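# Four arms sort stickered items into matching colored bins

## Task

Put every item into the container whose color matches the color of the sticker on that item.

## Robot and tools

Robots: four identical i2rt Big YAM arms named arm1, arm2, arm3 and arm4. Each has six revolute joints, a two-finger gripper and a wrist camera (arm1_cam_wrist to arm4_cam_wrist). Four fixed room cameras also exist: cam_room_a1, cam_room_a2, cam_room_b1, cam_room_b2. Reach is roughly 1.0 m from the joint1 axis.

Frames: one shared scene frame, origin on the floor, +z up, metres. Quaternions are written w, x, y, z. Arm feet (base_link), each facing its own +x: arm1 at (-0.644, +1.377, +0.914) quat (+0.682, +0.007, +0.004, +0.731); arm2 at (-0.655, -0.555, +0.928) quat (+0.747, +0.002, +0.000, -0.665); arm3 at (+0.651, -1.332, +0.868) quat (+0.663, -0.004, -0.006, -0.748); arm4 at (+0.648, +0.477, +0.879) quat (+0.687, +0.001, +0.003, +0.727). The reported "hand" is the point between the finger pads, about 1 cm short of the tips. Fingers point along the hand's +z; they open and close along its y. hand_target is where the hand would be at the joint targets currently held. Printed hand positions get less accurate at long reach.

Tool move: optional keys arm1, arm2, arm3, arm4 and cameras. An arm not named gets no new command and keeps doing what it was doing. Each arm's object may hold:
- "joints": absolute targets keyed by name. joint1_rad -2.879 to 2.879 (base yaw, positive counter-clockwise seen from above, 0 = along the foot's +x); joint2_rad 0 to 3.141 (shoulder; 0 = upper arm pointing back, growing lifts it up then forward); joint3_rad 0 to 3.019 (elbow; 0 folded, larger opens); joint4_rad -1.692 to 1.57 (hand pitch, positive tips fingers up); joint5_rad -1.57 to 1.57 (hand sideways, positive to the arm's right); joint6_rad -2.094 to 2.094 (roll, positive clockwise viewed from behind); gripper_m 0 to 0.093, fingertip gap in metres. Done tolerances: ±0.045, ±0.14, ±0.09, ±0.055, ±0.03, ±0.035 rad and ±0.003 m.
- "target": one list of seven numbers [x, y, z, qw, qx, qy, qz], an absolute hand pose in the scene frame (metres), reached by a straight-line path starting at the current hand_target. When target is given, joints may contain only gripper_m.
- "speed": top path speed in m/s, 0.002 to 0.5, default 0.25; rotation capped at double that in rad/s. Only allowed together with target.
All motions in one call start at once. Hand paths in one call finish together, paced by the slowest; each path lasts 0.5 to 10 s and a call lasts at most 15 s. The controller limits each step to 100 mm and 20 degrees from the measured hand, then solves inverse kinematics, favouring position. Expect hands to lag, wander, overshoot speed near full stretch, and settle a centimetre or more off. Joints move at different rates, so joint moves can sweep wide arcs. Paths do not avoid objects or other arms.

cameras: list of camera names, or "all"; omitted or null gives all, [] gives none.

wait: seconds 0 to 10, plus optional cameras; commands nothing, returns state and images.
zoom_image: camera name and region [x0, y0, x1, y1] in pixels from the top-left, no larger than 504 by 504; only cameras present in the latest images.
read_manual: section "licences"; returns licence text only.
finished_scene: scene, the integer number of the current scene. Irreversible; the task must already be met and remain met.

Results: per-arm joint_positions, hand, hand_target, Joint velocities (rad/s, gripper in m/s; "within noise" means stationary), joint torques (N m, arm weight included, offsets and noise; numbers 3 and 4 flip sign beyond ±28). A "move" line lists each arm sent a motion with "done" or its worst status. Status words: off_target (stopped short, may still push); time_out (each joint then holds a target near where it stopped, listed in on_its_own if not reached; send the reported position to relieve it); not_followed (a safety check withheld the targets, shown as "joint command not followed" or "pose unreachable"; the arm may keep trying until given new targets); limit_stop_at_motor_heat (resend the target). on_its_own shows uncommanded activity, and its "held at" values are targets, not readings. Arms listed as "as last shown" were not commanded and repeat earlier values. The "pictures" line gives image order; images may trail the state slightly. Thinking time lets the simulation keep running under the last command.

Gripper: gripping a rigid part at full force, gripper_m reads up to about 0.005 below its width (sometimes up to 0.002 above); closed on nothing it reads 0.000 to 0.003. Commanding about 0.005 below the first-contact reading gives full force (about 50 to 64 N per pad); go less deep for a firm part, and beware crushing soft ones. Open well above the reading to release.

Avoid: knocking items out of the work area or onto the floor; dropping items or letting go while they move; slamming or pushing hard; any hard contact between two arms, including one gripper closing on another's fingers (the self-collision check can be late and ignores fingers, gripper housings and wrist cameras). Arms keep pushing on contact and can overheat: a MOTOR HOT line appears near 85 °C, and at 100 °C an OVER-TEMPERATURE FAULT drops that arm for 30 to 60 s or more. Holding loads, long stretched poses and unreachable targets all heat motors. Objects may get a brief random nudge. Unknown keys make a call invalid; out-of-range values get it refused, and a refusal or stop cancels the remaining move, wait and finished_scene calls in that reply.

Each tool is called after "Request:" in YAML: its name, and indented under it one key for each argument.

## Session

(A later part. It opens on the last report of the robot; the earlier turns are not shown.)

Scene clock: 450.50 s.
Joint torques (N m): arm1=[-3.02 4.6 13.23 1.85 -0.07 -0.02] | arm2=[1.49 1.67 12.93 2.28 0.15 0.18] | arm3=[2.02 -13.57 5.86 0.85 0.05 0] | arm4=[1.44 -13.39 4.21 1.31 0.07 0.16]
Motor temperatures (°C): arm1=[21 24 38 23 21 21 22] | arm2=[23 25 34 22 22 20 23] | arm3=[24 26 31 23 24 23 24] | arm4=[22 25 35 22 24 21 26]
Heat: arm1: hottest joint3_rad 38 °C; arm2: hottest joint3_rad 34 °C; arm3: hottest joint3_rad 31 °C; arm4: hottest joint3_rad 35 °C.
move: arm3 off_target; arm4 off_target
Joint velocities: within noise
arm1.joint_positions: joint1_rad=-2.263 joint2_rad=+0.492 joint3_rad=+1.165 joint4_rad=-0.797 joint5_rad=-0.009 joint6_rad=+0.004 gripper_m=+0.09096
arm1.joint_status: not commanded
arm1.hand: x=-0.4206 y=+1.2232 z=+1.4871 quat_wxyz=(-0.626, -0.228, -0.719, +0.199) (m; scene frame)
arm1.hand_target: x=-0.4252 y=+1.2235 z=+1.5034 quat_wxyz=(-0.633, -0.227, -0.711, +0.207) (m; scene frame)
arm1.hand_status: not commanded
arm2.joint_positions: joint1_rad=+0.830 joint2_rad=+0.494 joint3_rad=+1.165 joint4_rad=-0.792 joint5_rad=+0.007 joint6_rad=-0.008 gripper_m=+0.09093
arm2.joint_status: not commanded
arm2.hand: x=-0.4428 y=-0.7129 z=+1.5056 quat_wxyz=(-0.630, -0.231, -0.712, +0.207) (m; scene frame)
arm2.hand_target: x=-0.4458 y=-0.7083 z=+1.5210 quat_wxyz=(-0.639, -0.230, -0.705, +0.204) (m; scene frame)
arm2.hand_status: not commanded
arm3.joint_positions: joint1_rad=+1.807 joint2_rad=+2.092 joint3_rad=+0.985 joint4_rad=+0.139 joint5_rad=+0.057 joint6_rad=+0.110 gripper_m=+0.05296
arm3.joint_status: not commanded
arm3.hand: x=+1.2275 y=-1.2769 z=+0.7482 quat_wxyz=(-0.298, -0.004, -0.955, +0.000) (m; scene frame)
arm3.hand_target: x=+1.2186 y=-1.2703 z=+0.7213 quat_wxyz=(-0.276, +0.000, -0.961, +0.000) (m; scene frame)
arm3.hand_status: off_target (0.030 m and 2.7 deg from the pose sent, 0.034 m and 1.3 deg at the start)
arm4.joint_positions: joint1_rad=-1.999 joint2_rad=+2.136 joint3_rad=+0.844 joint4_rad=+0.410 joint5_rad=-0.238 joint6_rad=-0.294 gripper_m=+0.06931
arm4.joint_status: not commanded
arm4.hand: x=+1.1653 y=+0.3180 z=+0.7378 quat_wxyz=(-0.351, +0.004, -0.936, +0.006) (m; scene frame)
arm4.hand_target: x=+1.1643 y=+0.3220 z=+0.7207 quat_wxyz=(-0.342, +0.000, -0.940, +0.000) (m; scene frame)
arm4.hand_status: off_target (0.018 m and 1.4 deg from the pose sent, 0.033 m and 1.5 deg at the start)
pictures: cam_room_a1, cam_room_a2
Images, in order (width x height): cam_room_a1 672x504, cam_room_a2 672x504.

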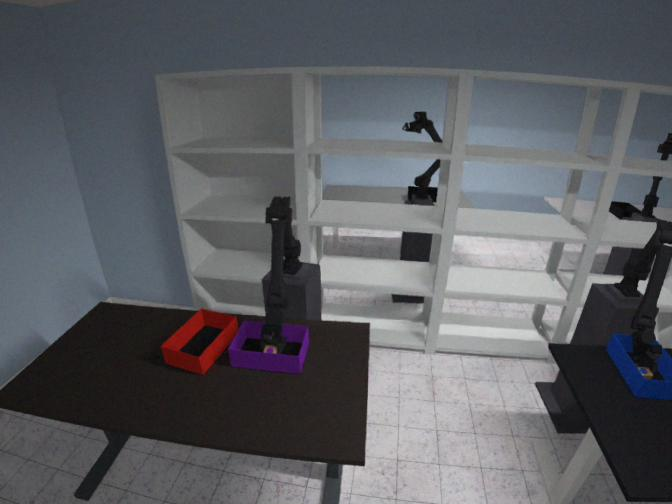

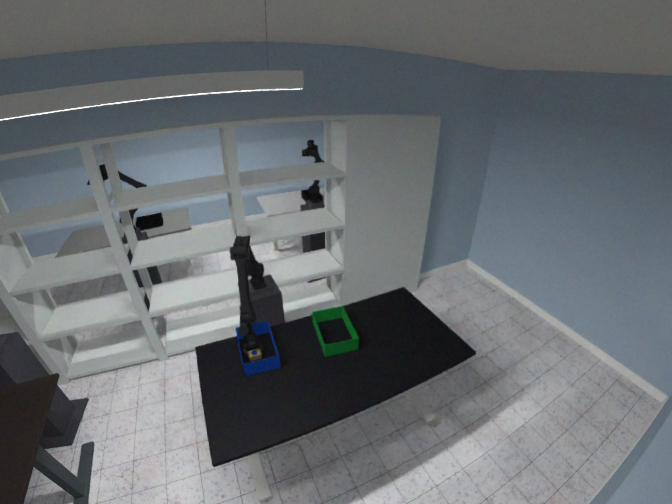

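Request:
move:
  arm3: {"target":[1.225,-1.272,0.752,0.29,0,0.957,0],"speed":0.05}
  arm4: {"target":[1.17,0.32,0.742,0.345,0,0.938,0],"speed":0.05}
  cameras: []

Request:
move:
  arm3: {"joints":{"gripper_m":0.075}}
  arm4: {"joints":{"gripper_m":0.086}}
  cameras: ["arm3_cam_wrist","arm4_cam_wrist"]

Scene clock: 456.57 s.
Joint torques (N m): arm1=[-2.43 3.9 13.15 1.69 -0.04 -0.02] | arm2=[1.61 1.67 12.94 2.26 0.15 0.19] | arm3=[1.73 -19.14 5 0.44 0.07 -0.04] | arm4=[1.32 -17.67 3.96 0.35 0 0.16]
Motor temperatures (°C): arm1=[21 24 38 23 21 21 22] | arm2=[23 25 34 22 22 20 23] | arm3=[24 26 31 23 24 23 24] | arm4=[22 25 34 22 24 21 26]
Heat: arm1: hottest joint3_rad 38 °C; arm2: hottest joint3_rad 34 °C; arm3: hottest joint3_rad 31 °C; arm4: hottest joint3_rad 34 °C.
move: arm3 done; arm4 done
Joint velocities: within noise
arm1, arm2: as last shown
arm3.joint_positions: joint1_rad=+1.807 joint2_rad=+2.085 joint3_rad=+0.985 joint4_rad=+0.121 joint5_rad=+0.057 joint6_rad=+0.110 gripper_m=+0.05296
arm3.joint_status: not commanded
arm3.hand: x=+1.2256 y=-1.2771 z=+0.7496 quat_wxyz=(-0.293, -0.004, -0.956, +0.001) (m; scene frame)
arm3.hand_target: x=+1.2250 y=-1.2719 z=+0.7519 quat_wxyz=(-0.290, +0.000, -0.957, +0.000) (m; scene frame)
arm3.hand_status: done (0.006 m and 0.6 deg from the pose sent, 0.007 m and 1.1 deg at the start)
arm4.joint_positions: joint1_rad=-1.998 joint2_rad=+2.130 joint3_rad=+0.847 joint4_rad=+0.388 joint5_rad=-0.238 joint6_rad=-0.294 gripper_m=+0.06931
arm4.joint_status: not commanded
arm4.hand: x=+1.1643 y=+0.3186 z=+0.7380 quat_wxyz=(-0.345, +0.004, -0.939, +0.003) (m; scene frame)
arm4.hand_target: x=+1.1701 y=+0.3200 z=+0.7422 quat_wxyz=(-0.345, +0.000, -0.938, +0.000) (m; scene frame)
arm4.hand_status: done (0.007 m and 0.5 deg from the pose sent, 0.007 m and 1.1 deg at the start)
pictures: none
No camera images: "cameras" was empty.

Scene clock: 457.07 s.
Joint torques (N m): arm1=[-2.61 4.84 13.08 1.76 -0.06 -0.02] | arm2=[1.61 1.73 12.94 2.24 0.15 0.18] | arm3=[1.67 -19.19 5.01 0.76 0.08 -0.05] | arm4=[0.91 -17.38 4.14 0.57 -0.03 0.17]
Motor temperatures (°C): arm1=[21 24 38 23 21 21 22] | arm2=[23 25 34 22 22 20 23] | arm3=[24 26 31 23 24 23 24] | arm4=[22 25 34 22 24 21 26]
Heat: arm1: hottest joint3_rad 38 °C; arm2: hottest joint3_rad 34 °C; arm3: hottest joint3_rad 31 °C; arm4: hottest joint3_rad 34 °C.
move: arm3 done; arm4 done
Joint velocities: within noise
arm1, arm2: as last shown
arm3.joint_positions: joint1_rad=+1.807 joint2_rad=+2.085 joint3_rad=+0.985 joint4_rad=+0.113 joint5_rad=+0.057 joint6_rad=+0.110 gripper_m=+0.07496
arm3.joint_status: all done
arm3.hand: x=+1.2240 y=-1.2773 z=+0.7485 quat_wxyz=(-0.289, -0.004, -0.957, +0.002) (m; scene frame)
arm3.hand_target: x=+1.2250 y=-1.2719 z=+0.7519 quat_wxyz=(-0.290, +0.000, -0.957, +0.000) (m; scene frame)
arm3.hand_status: not commanded
arm4.joint_positions: joint1_rad=-1.997 joint2_rad=+2.130 joint3_rad=+0.847 joint4_rad=+0.384 joint5_rad=-0.238 joint6_rad=-0.294 gripper_m=+0.08591
arm4.joint_status: all done
arm4.hand: x=+1.1637 y=+0.3193 z=+0.7374 quat_wxyz=(-0.343, +0.004, -0.939, +0.002) (m; scene frame)
arm4.hand_target: x=+1.1700 y=+0.3200 z=+0.7421 quat_wxyz=(-0.345, +0.000, -0.938, +0.000) (m; scene frame)
arm4.hand_status: not commanded
pictures: arm3_cam_wrist, arm4_cam_wrist
Images, in order (width x height): arm3_cam_wrist 672x504, arm4_cam_wrist 672x504.

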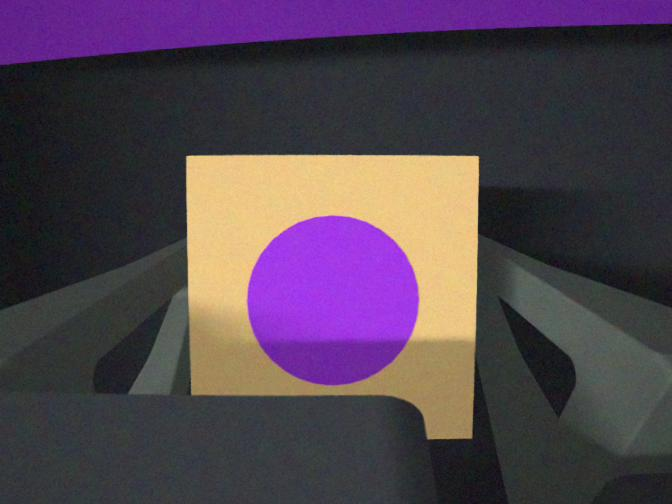

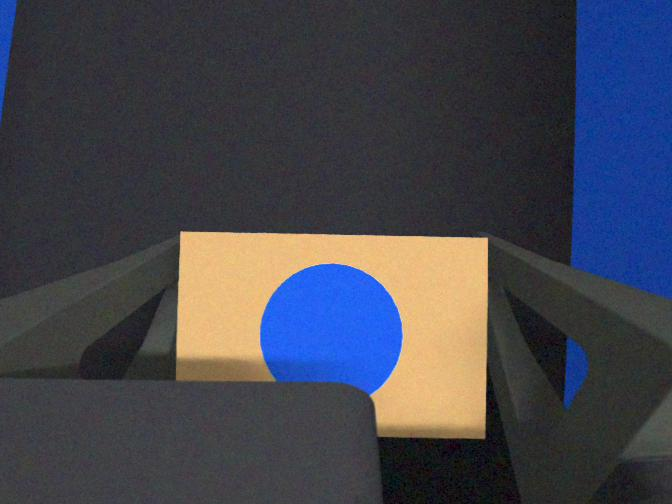

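Request:
move:
  arm3: {"target":[1.15,-1.273,0.88,0.29,0,0.957,0],"speed":0.15}
  arm4: {"target":[1.085,0.32,0.86,0.345,0,0.938,0],"speed":0.15}
  cameras: ["arm3_cam_wrist","arm4_cam_wrist"]

Request:
move:
  arm3: {"target":[1.05,-1.28,1.1,0.29,0,0.957,0]}
  arm4: {"target":[1.0,0.36,1.1,0.345,0,0.938,0]}

Scene clock: 463.40 s.
Joint torques (N m): arm1=[-3.08 4.66 13.19 1.66 0 -0.01] | arm2=[1.61 1.55 12.92 2.26 0.16 0.19] | arm3=[2.2 -13.98 6.08 0.84 0.19 0.03] | arm4=[0.15 -12.45 4.92 0.64 -0.22 -0.06]
Motor temperatures (°C): arm1=[21 24 38 23 21 21 22] | arm2=[23 25 34 22 22 20 23] | arm3=[24 26 30 23 24 23 24] | arm4=[22 25 33 22 24 21 26]
Heat: arm1: hottest joint3_rad 38 °C; arm2: hottest joint3_rad 34 °C; arm3: hottest joint3_rad 30 °C; arm4: hottest joint3_rad 33 °C.
move: arm3 done; arm4 done
Joint velocities: within noise
arm1, arm2: as last shown
arm3.joint_positions: joint1_rad=+1.817 joint2_rad=+1.636 joint3_rad=+0.794 joint4_rad=-0.132 joint5_rad=+0.063 joint6_rad=+0.116 gripper_m=+0.07496
arm3.joint_status: not commanded
arm3.hand: x=+1.1551 y=-1.2794 z=+0.8835 quat_wxyz=(-0.296, -0.003, -0.955, +0.001) (m; scene frame)
arm3.hand_target: x=+1.1499 y=-1.2731 z=+0.8800 quat_wxyz=(-0.290, +0.000, -0.957, +0.000) (m; scene frame)
arm3.hand_status: done (0.009 m and 0.8 deg from the pose sent, 0.151 m and 0.5 deg at the start)
arm4.joint_positions: joint1_rad=-2.072 joint2_rad=+1.665 joint3_rad=+0.619 joint4_rad=+0.141 joint5_rad=-0.287 joint6_rad=-0.335 gripper_m=+0.08592
arm4.joint_status: not commanded
arm4.hand: x=+1.0875 y=+0.3209 z=+0.8603 quat_wxyz=(-0.348, -0.004, -0.937, +0.000) (m; scene frame)
arm4.hand_target: x=+1.0851 y=+0.3200 z=+0.8601 quat_wxyz=(-0.345, +0.000, -0.938, +0.000) (m; scene frame)
arm4.hand_status: done (0.003 m and 0.6 deg from the pose sent, 0.146 m and 0.5 deg at the start)
pictures: arm3_cam_wrist, arm4_cam_wrist
Images, in order (width x height): arm3_cam_wrist 672x504, arm4_cam_wrist 672x504.

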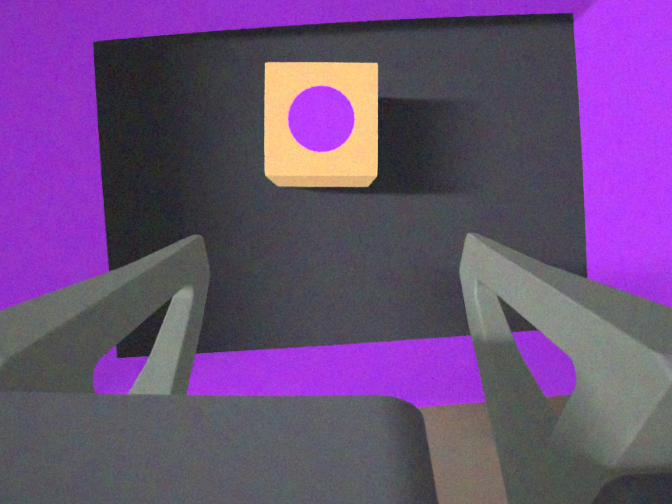

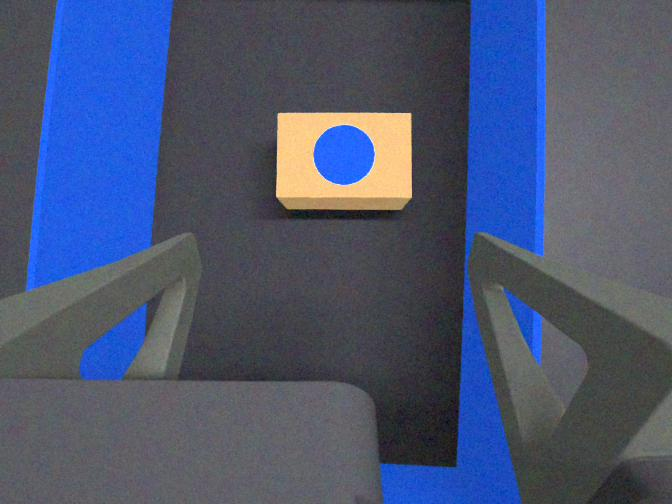

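Scene clock: 465.10 s.
Joint torques (N m): arm1=[-2.96 4.66 13.04 1.77 -0.08 -0.04] | arm2=[1.55 1.61 12.93 2.26 0.15 0.19] | arm3=[2.08 -6.07 12.97 0.76 0.2 0.02] | arm4=[0.09 -4.25 11.81 0.61 -0.19 -0.1]
Motor temperatures (°C): arm1=[21 24 38 23 21 21 22] | arm2=[23 25 34 22 22 20 23] | arm3=[24 26 30 23 24 23 24] | arm4=[22 25 34 22 24 21 26]
Heat: arm1: hottest joint3_rad 38 °C; arm2: hottest joint3_rad 34 °C; arm3: hottest joint3_rad 30 °C; arm4: hottest joint3_rad 34 °C.
move: arm3 off_target; arm4 off_target
Joint velocities: within noise
arm1, arm2: as last shown
arm3.joint_positions: joint1_rad=+1.829 joint2_rad=+1.029 joint3_rad=+0.852 joint4_rad=-0.839 joint5_rad=+0.070 joint6_rad=+0.127 gripper_m=+0.07496
arm3.joint_status: not commanded
arm3.hand: x=+1.0389 y=-1.2874 z=+1.0815 quat_wxyz=(-0.276, -0.003, -0.961, +0.004) (m; scene frame)
arm3.hand_target: x=+1.0493 y=-1.2801 z=+1.0999 quat_wxyz=(-0.290, +0.000, -0.957, +0.000) (m; scene frame)
arm3.hand_status: off_target (0.023 m and 1.7 deg from the pose sent, 0.241 m and 0.8 deg at the start)
arm4.joint_positions: joint1_rad=-2.078 joint2_rad=+0.906 joint3_rad=+0.714 joint4_rad=-0.745 joint5_rad=-0.291 joint6_rad=-0.342 gripper_m=+0.08592
arm4.joint_status: not commanded
arm4.hand: x=+0.9925 y=+0.3661 z=+1.0834 quat_wxyz=(-0.336, -0.005, -0.942, -0.006) (m; scene frame)
arm4.hand_target: x=+0.9996 y=+0.3602 z=+1.0999 quat_wxyz=(-0.345, +0.000, -0.938, +0.000) (m; scene frame)
arm4.hand_status: off_target (0.019 m and 1.5 deg from the pose sent, 0.258 m and 0.6 deg at the start)
pictures: arm1_cam_wrist, arm2_cam_wrist, arm3_cam_wrist, arm4_cam_wrist, cam_room_a1, cam_room_a2, cam_room_b1, cam_room_b2
Images, in order (width x height): arm1_cam_wrist 672x504, arm2_cam_wrist 672x504, arm3_cam_wrist 672x504, arm4_cam_wrist 672x504, cam_room_a1 672x504, cam_room_a2 672x504, cam_room_b1 672x504, cam_room_b2 672x504.

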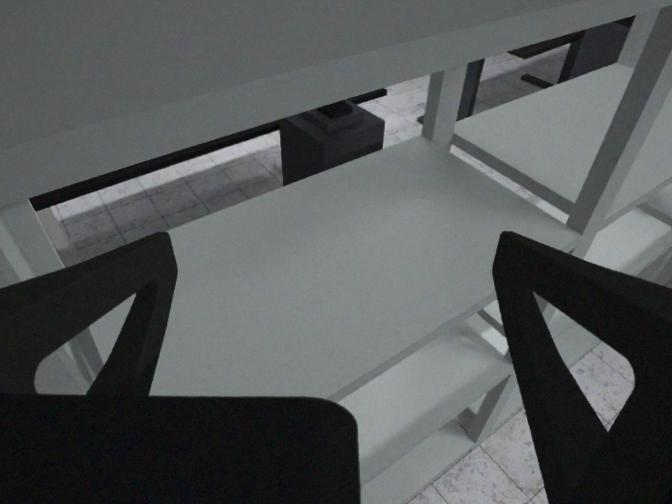

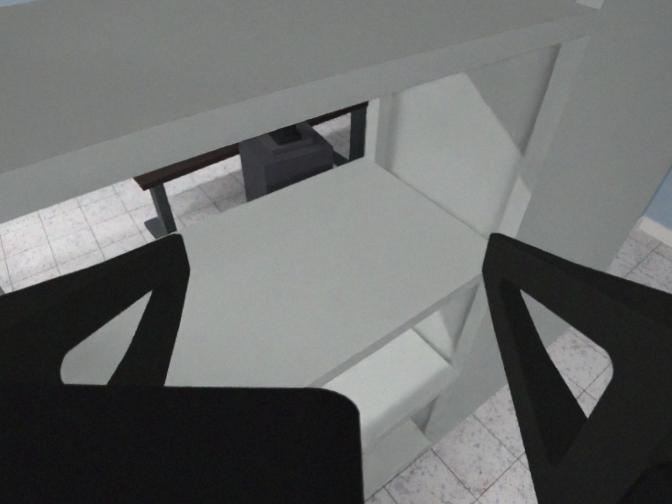

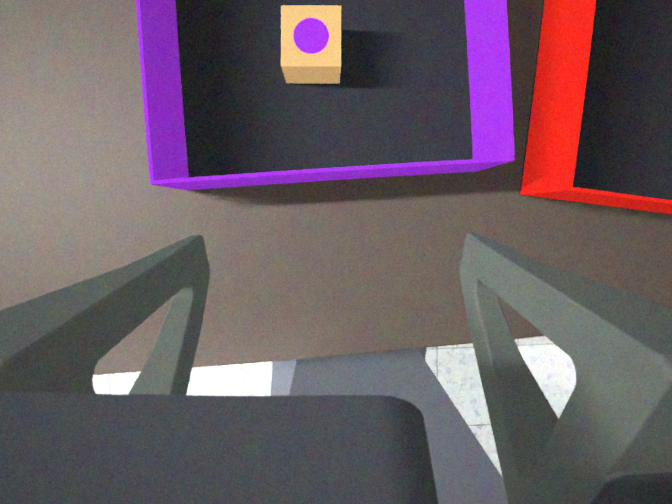

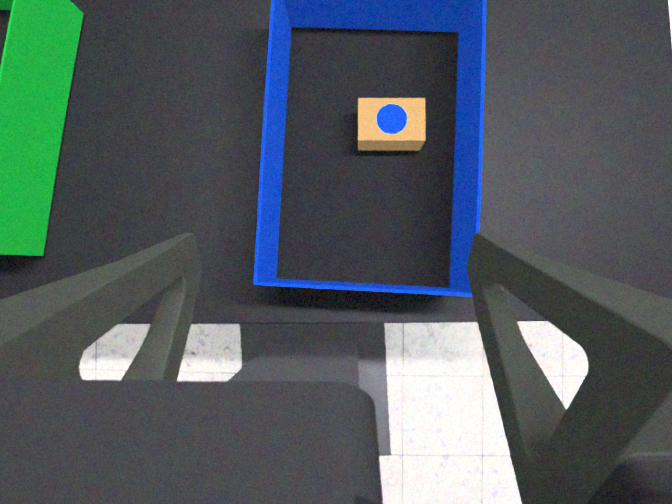

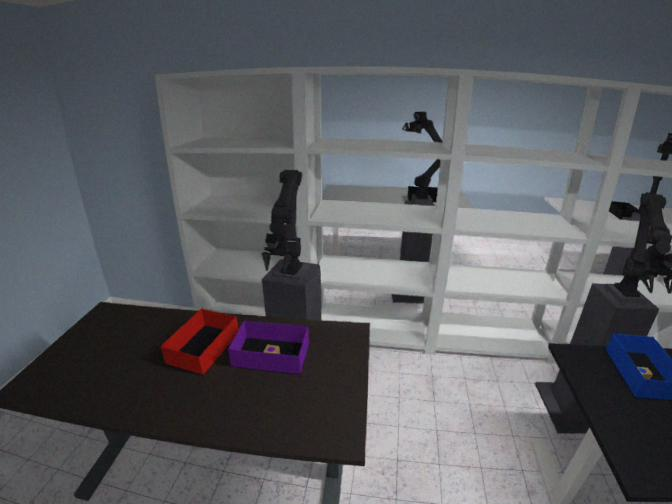

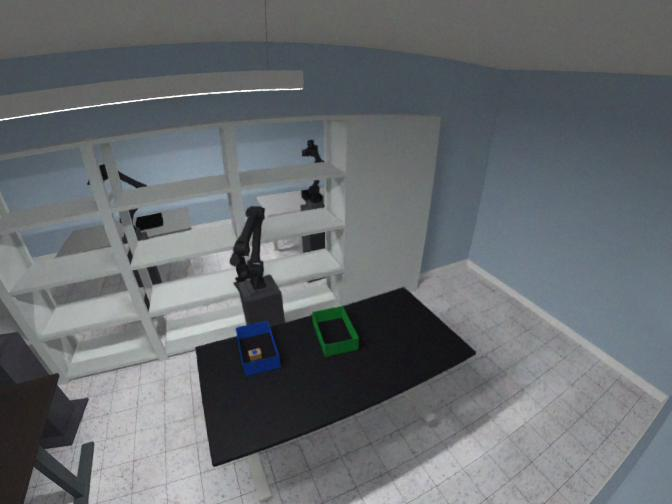

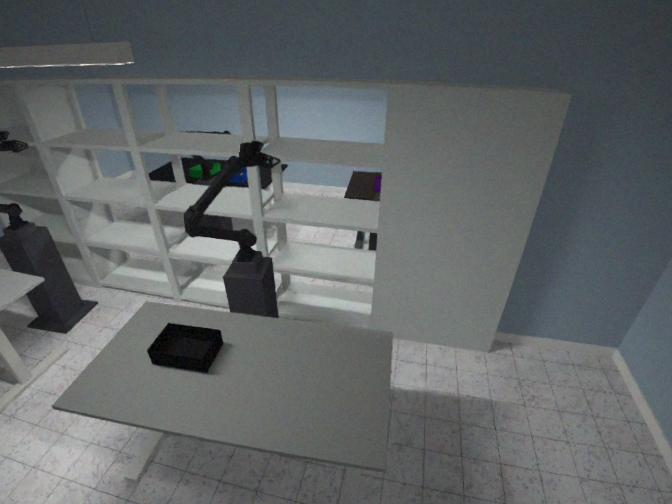

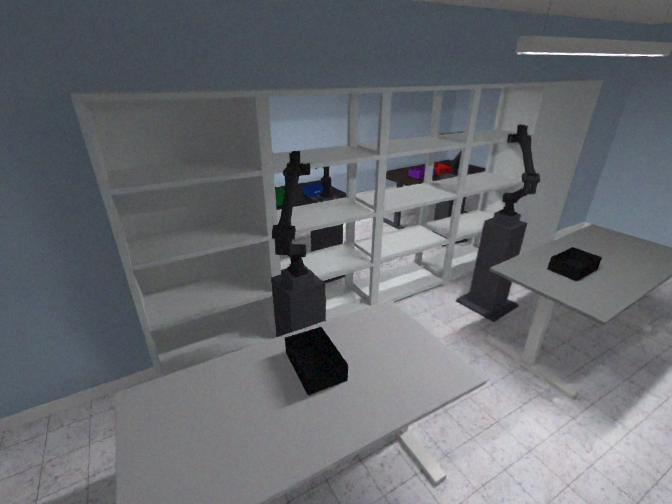

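Perfect.

Request:
finished_scene:
  scene: 2

The scene is finished: the task was done.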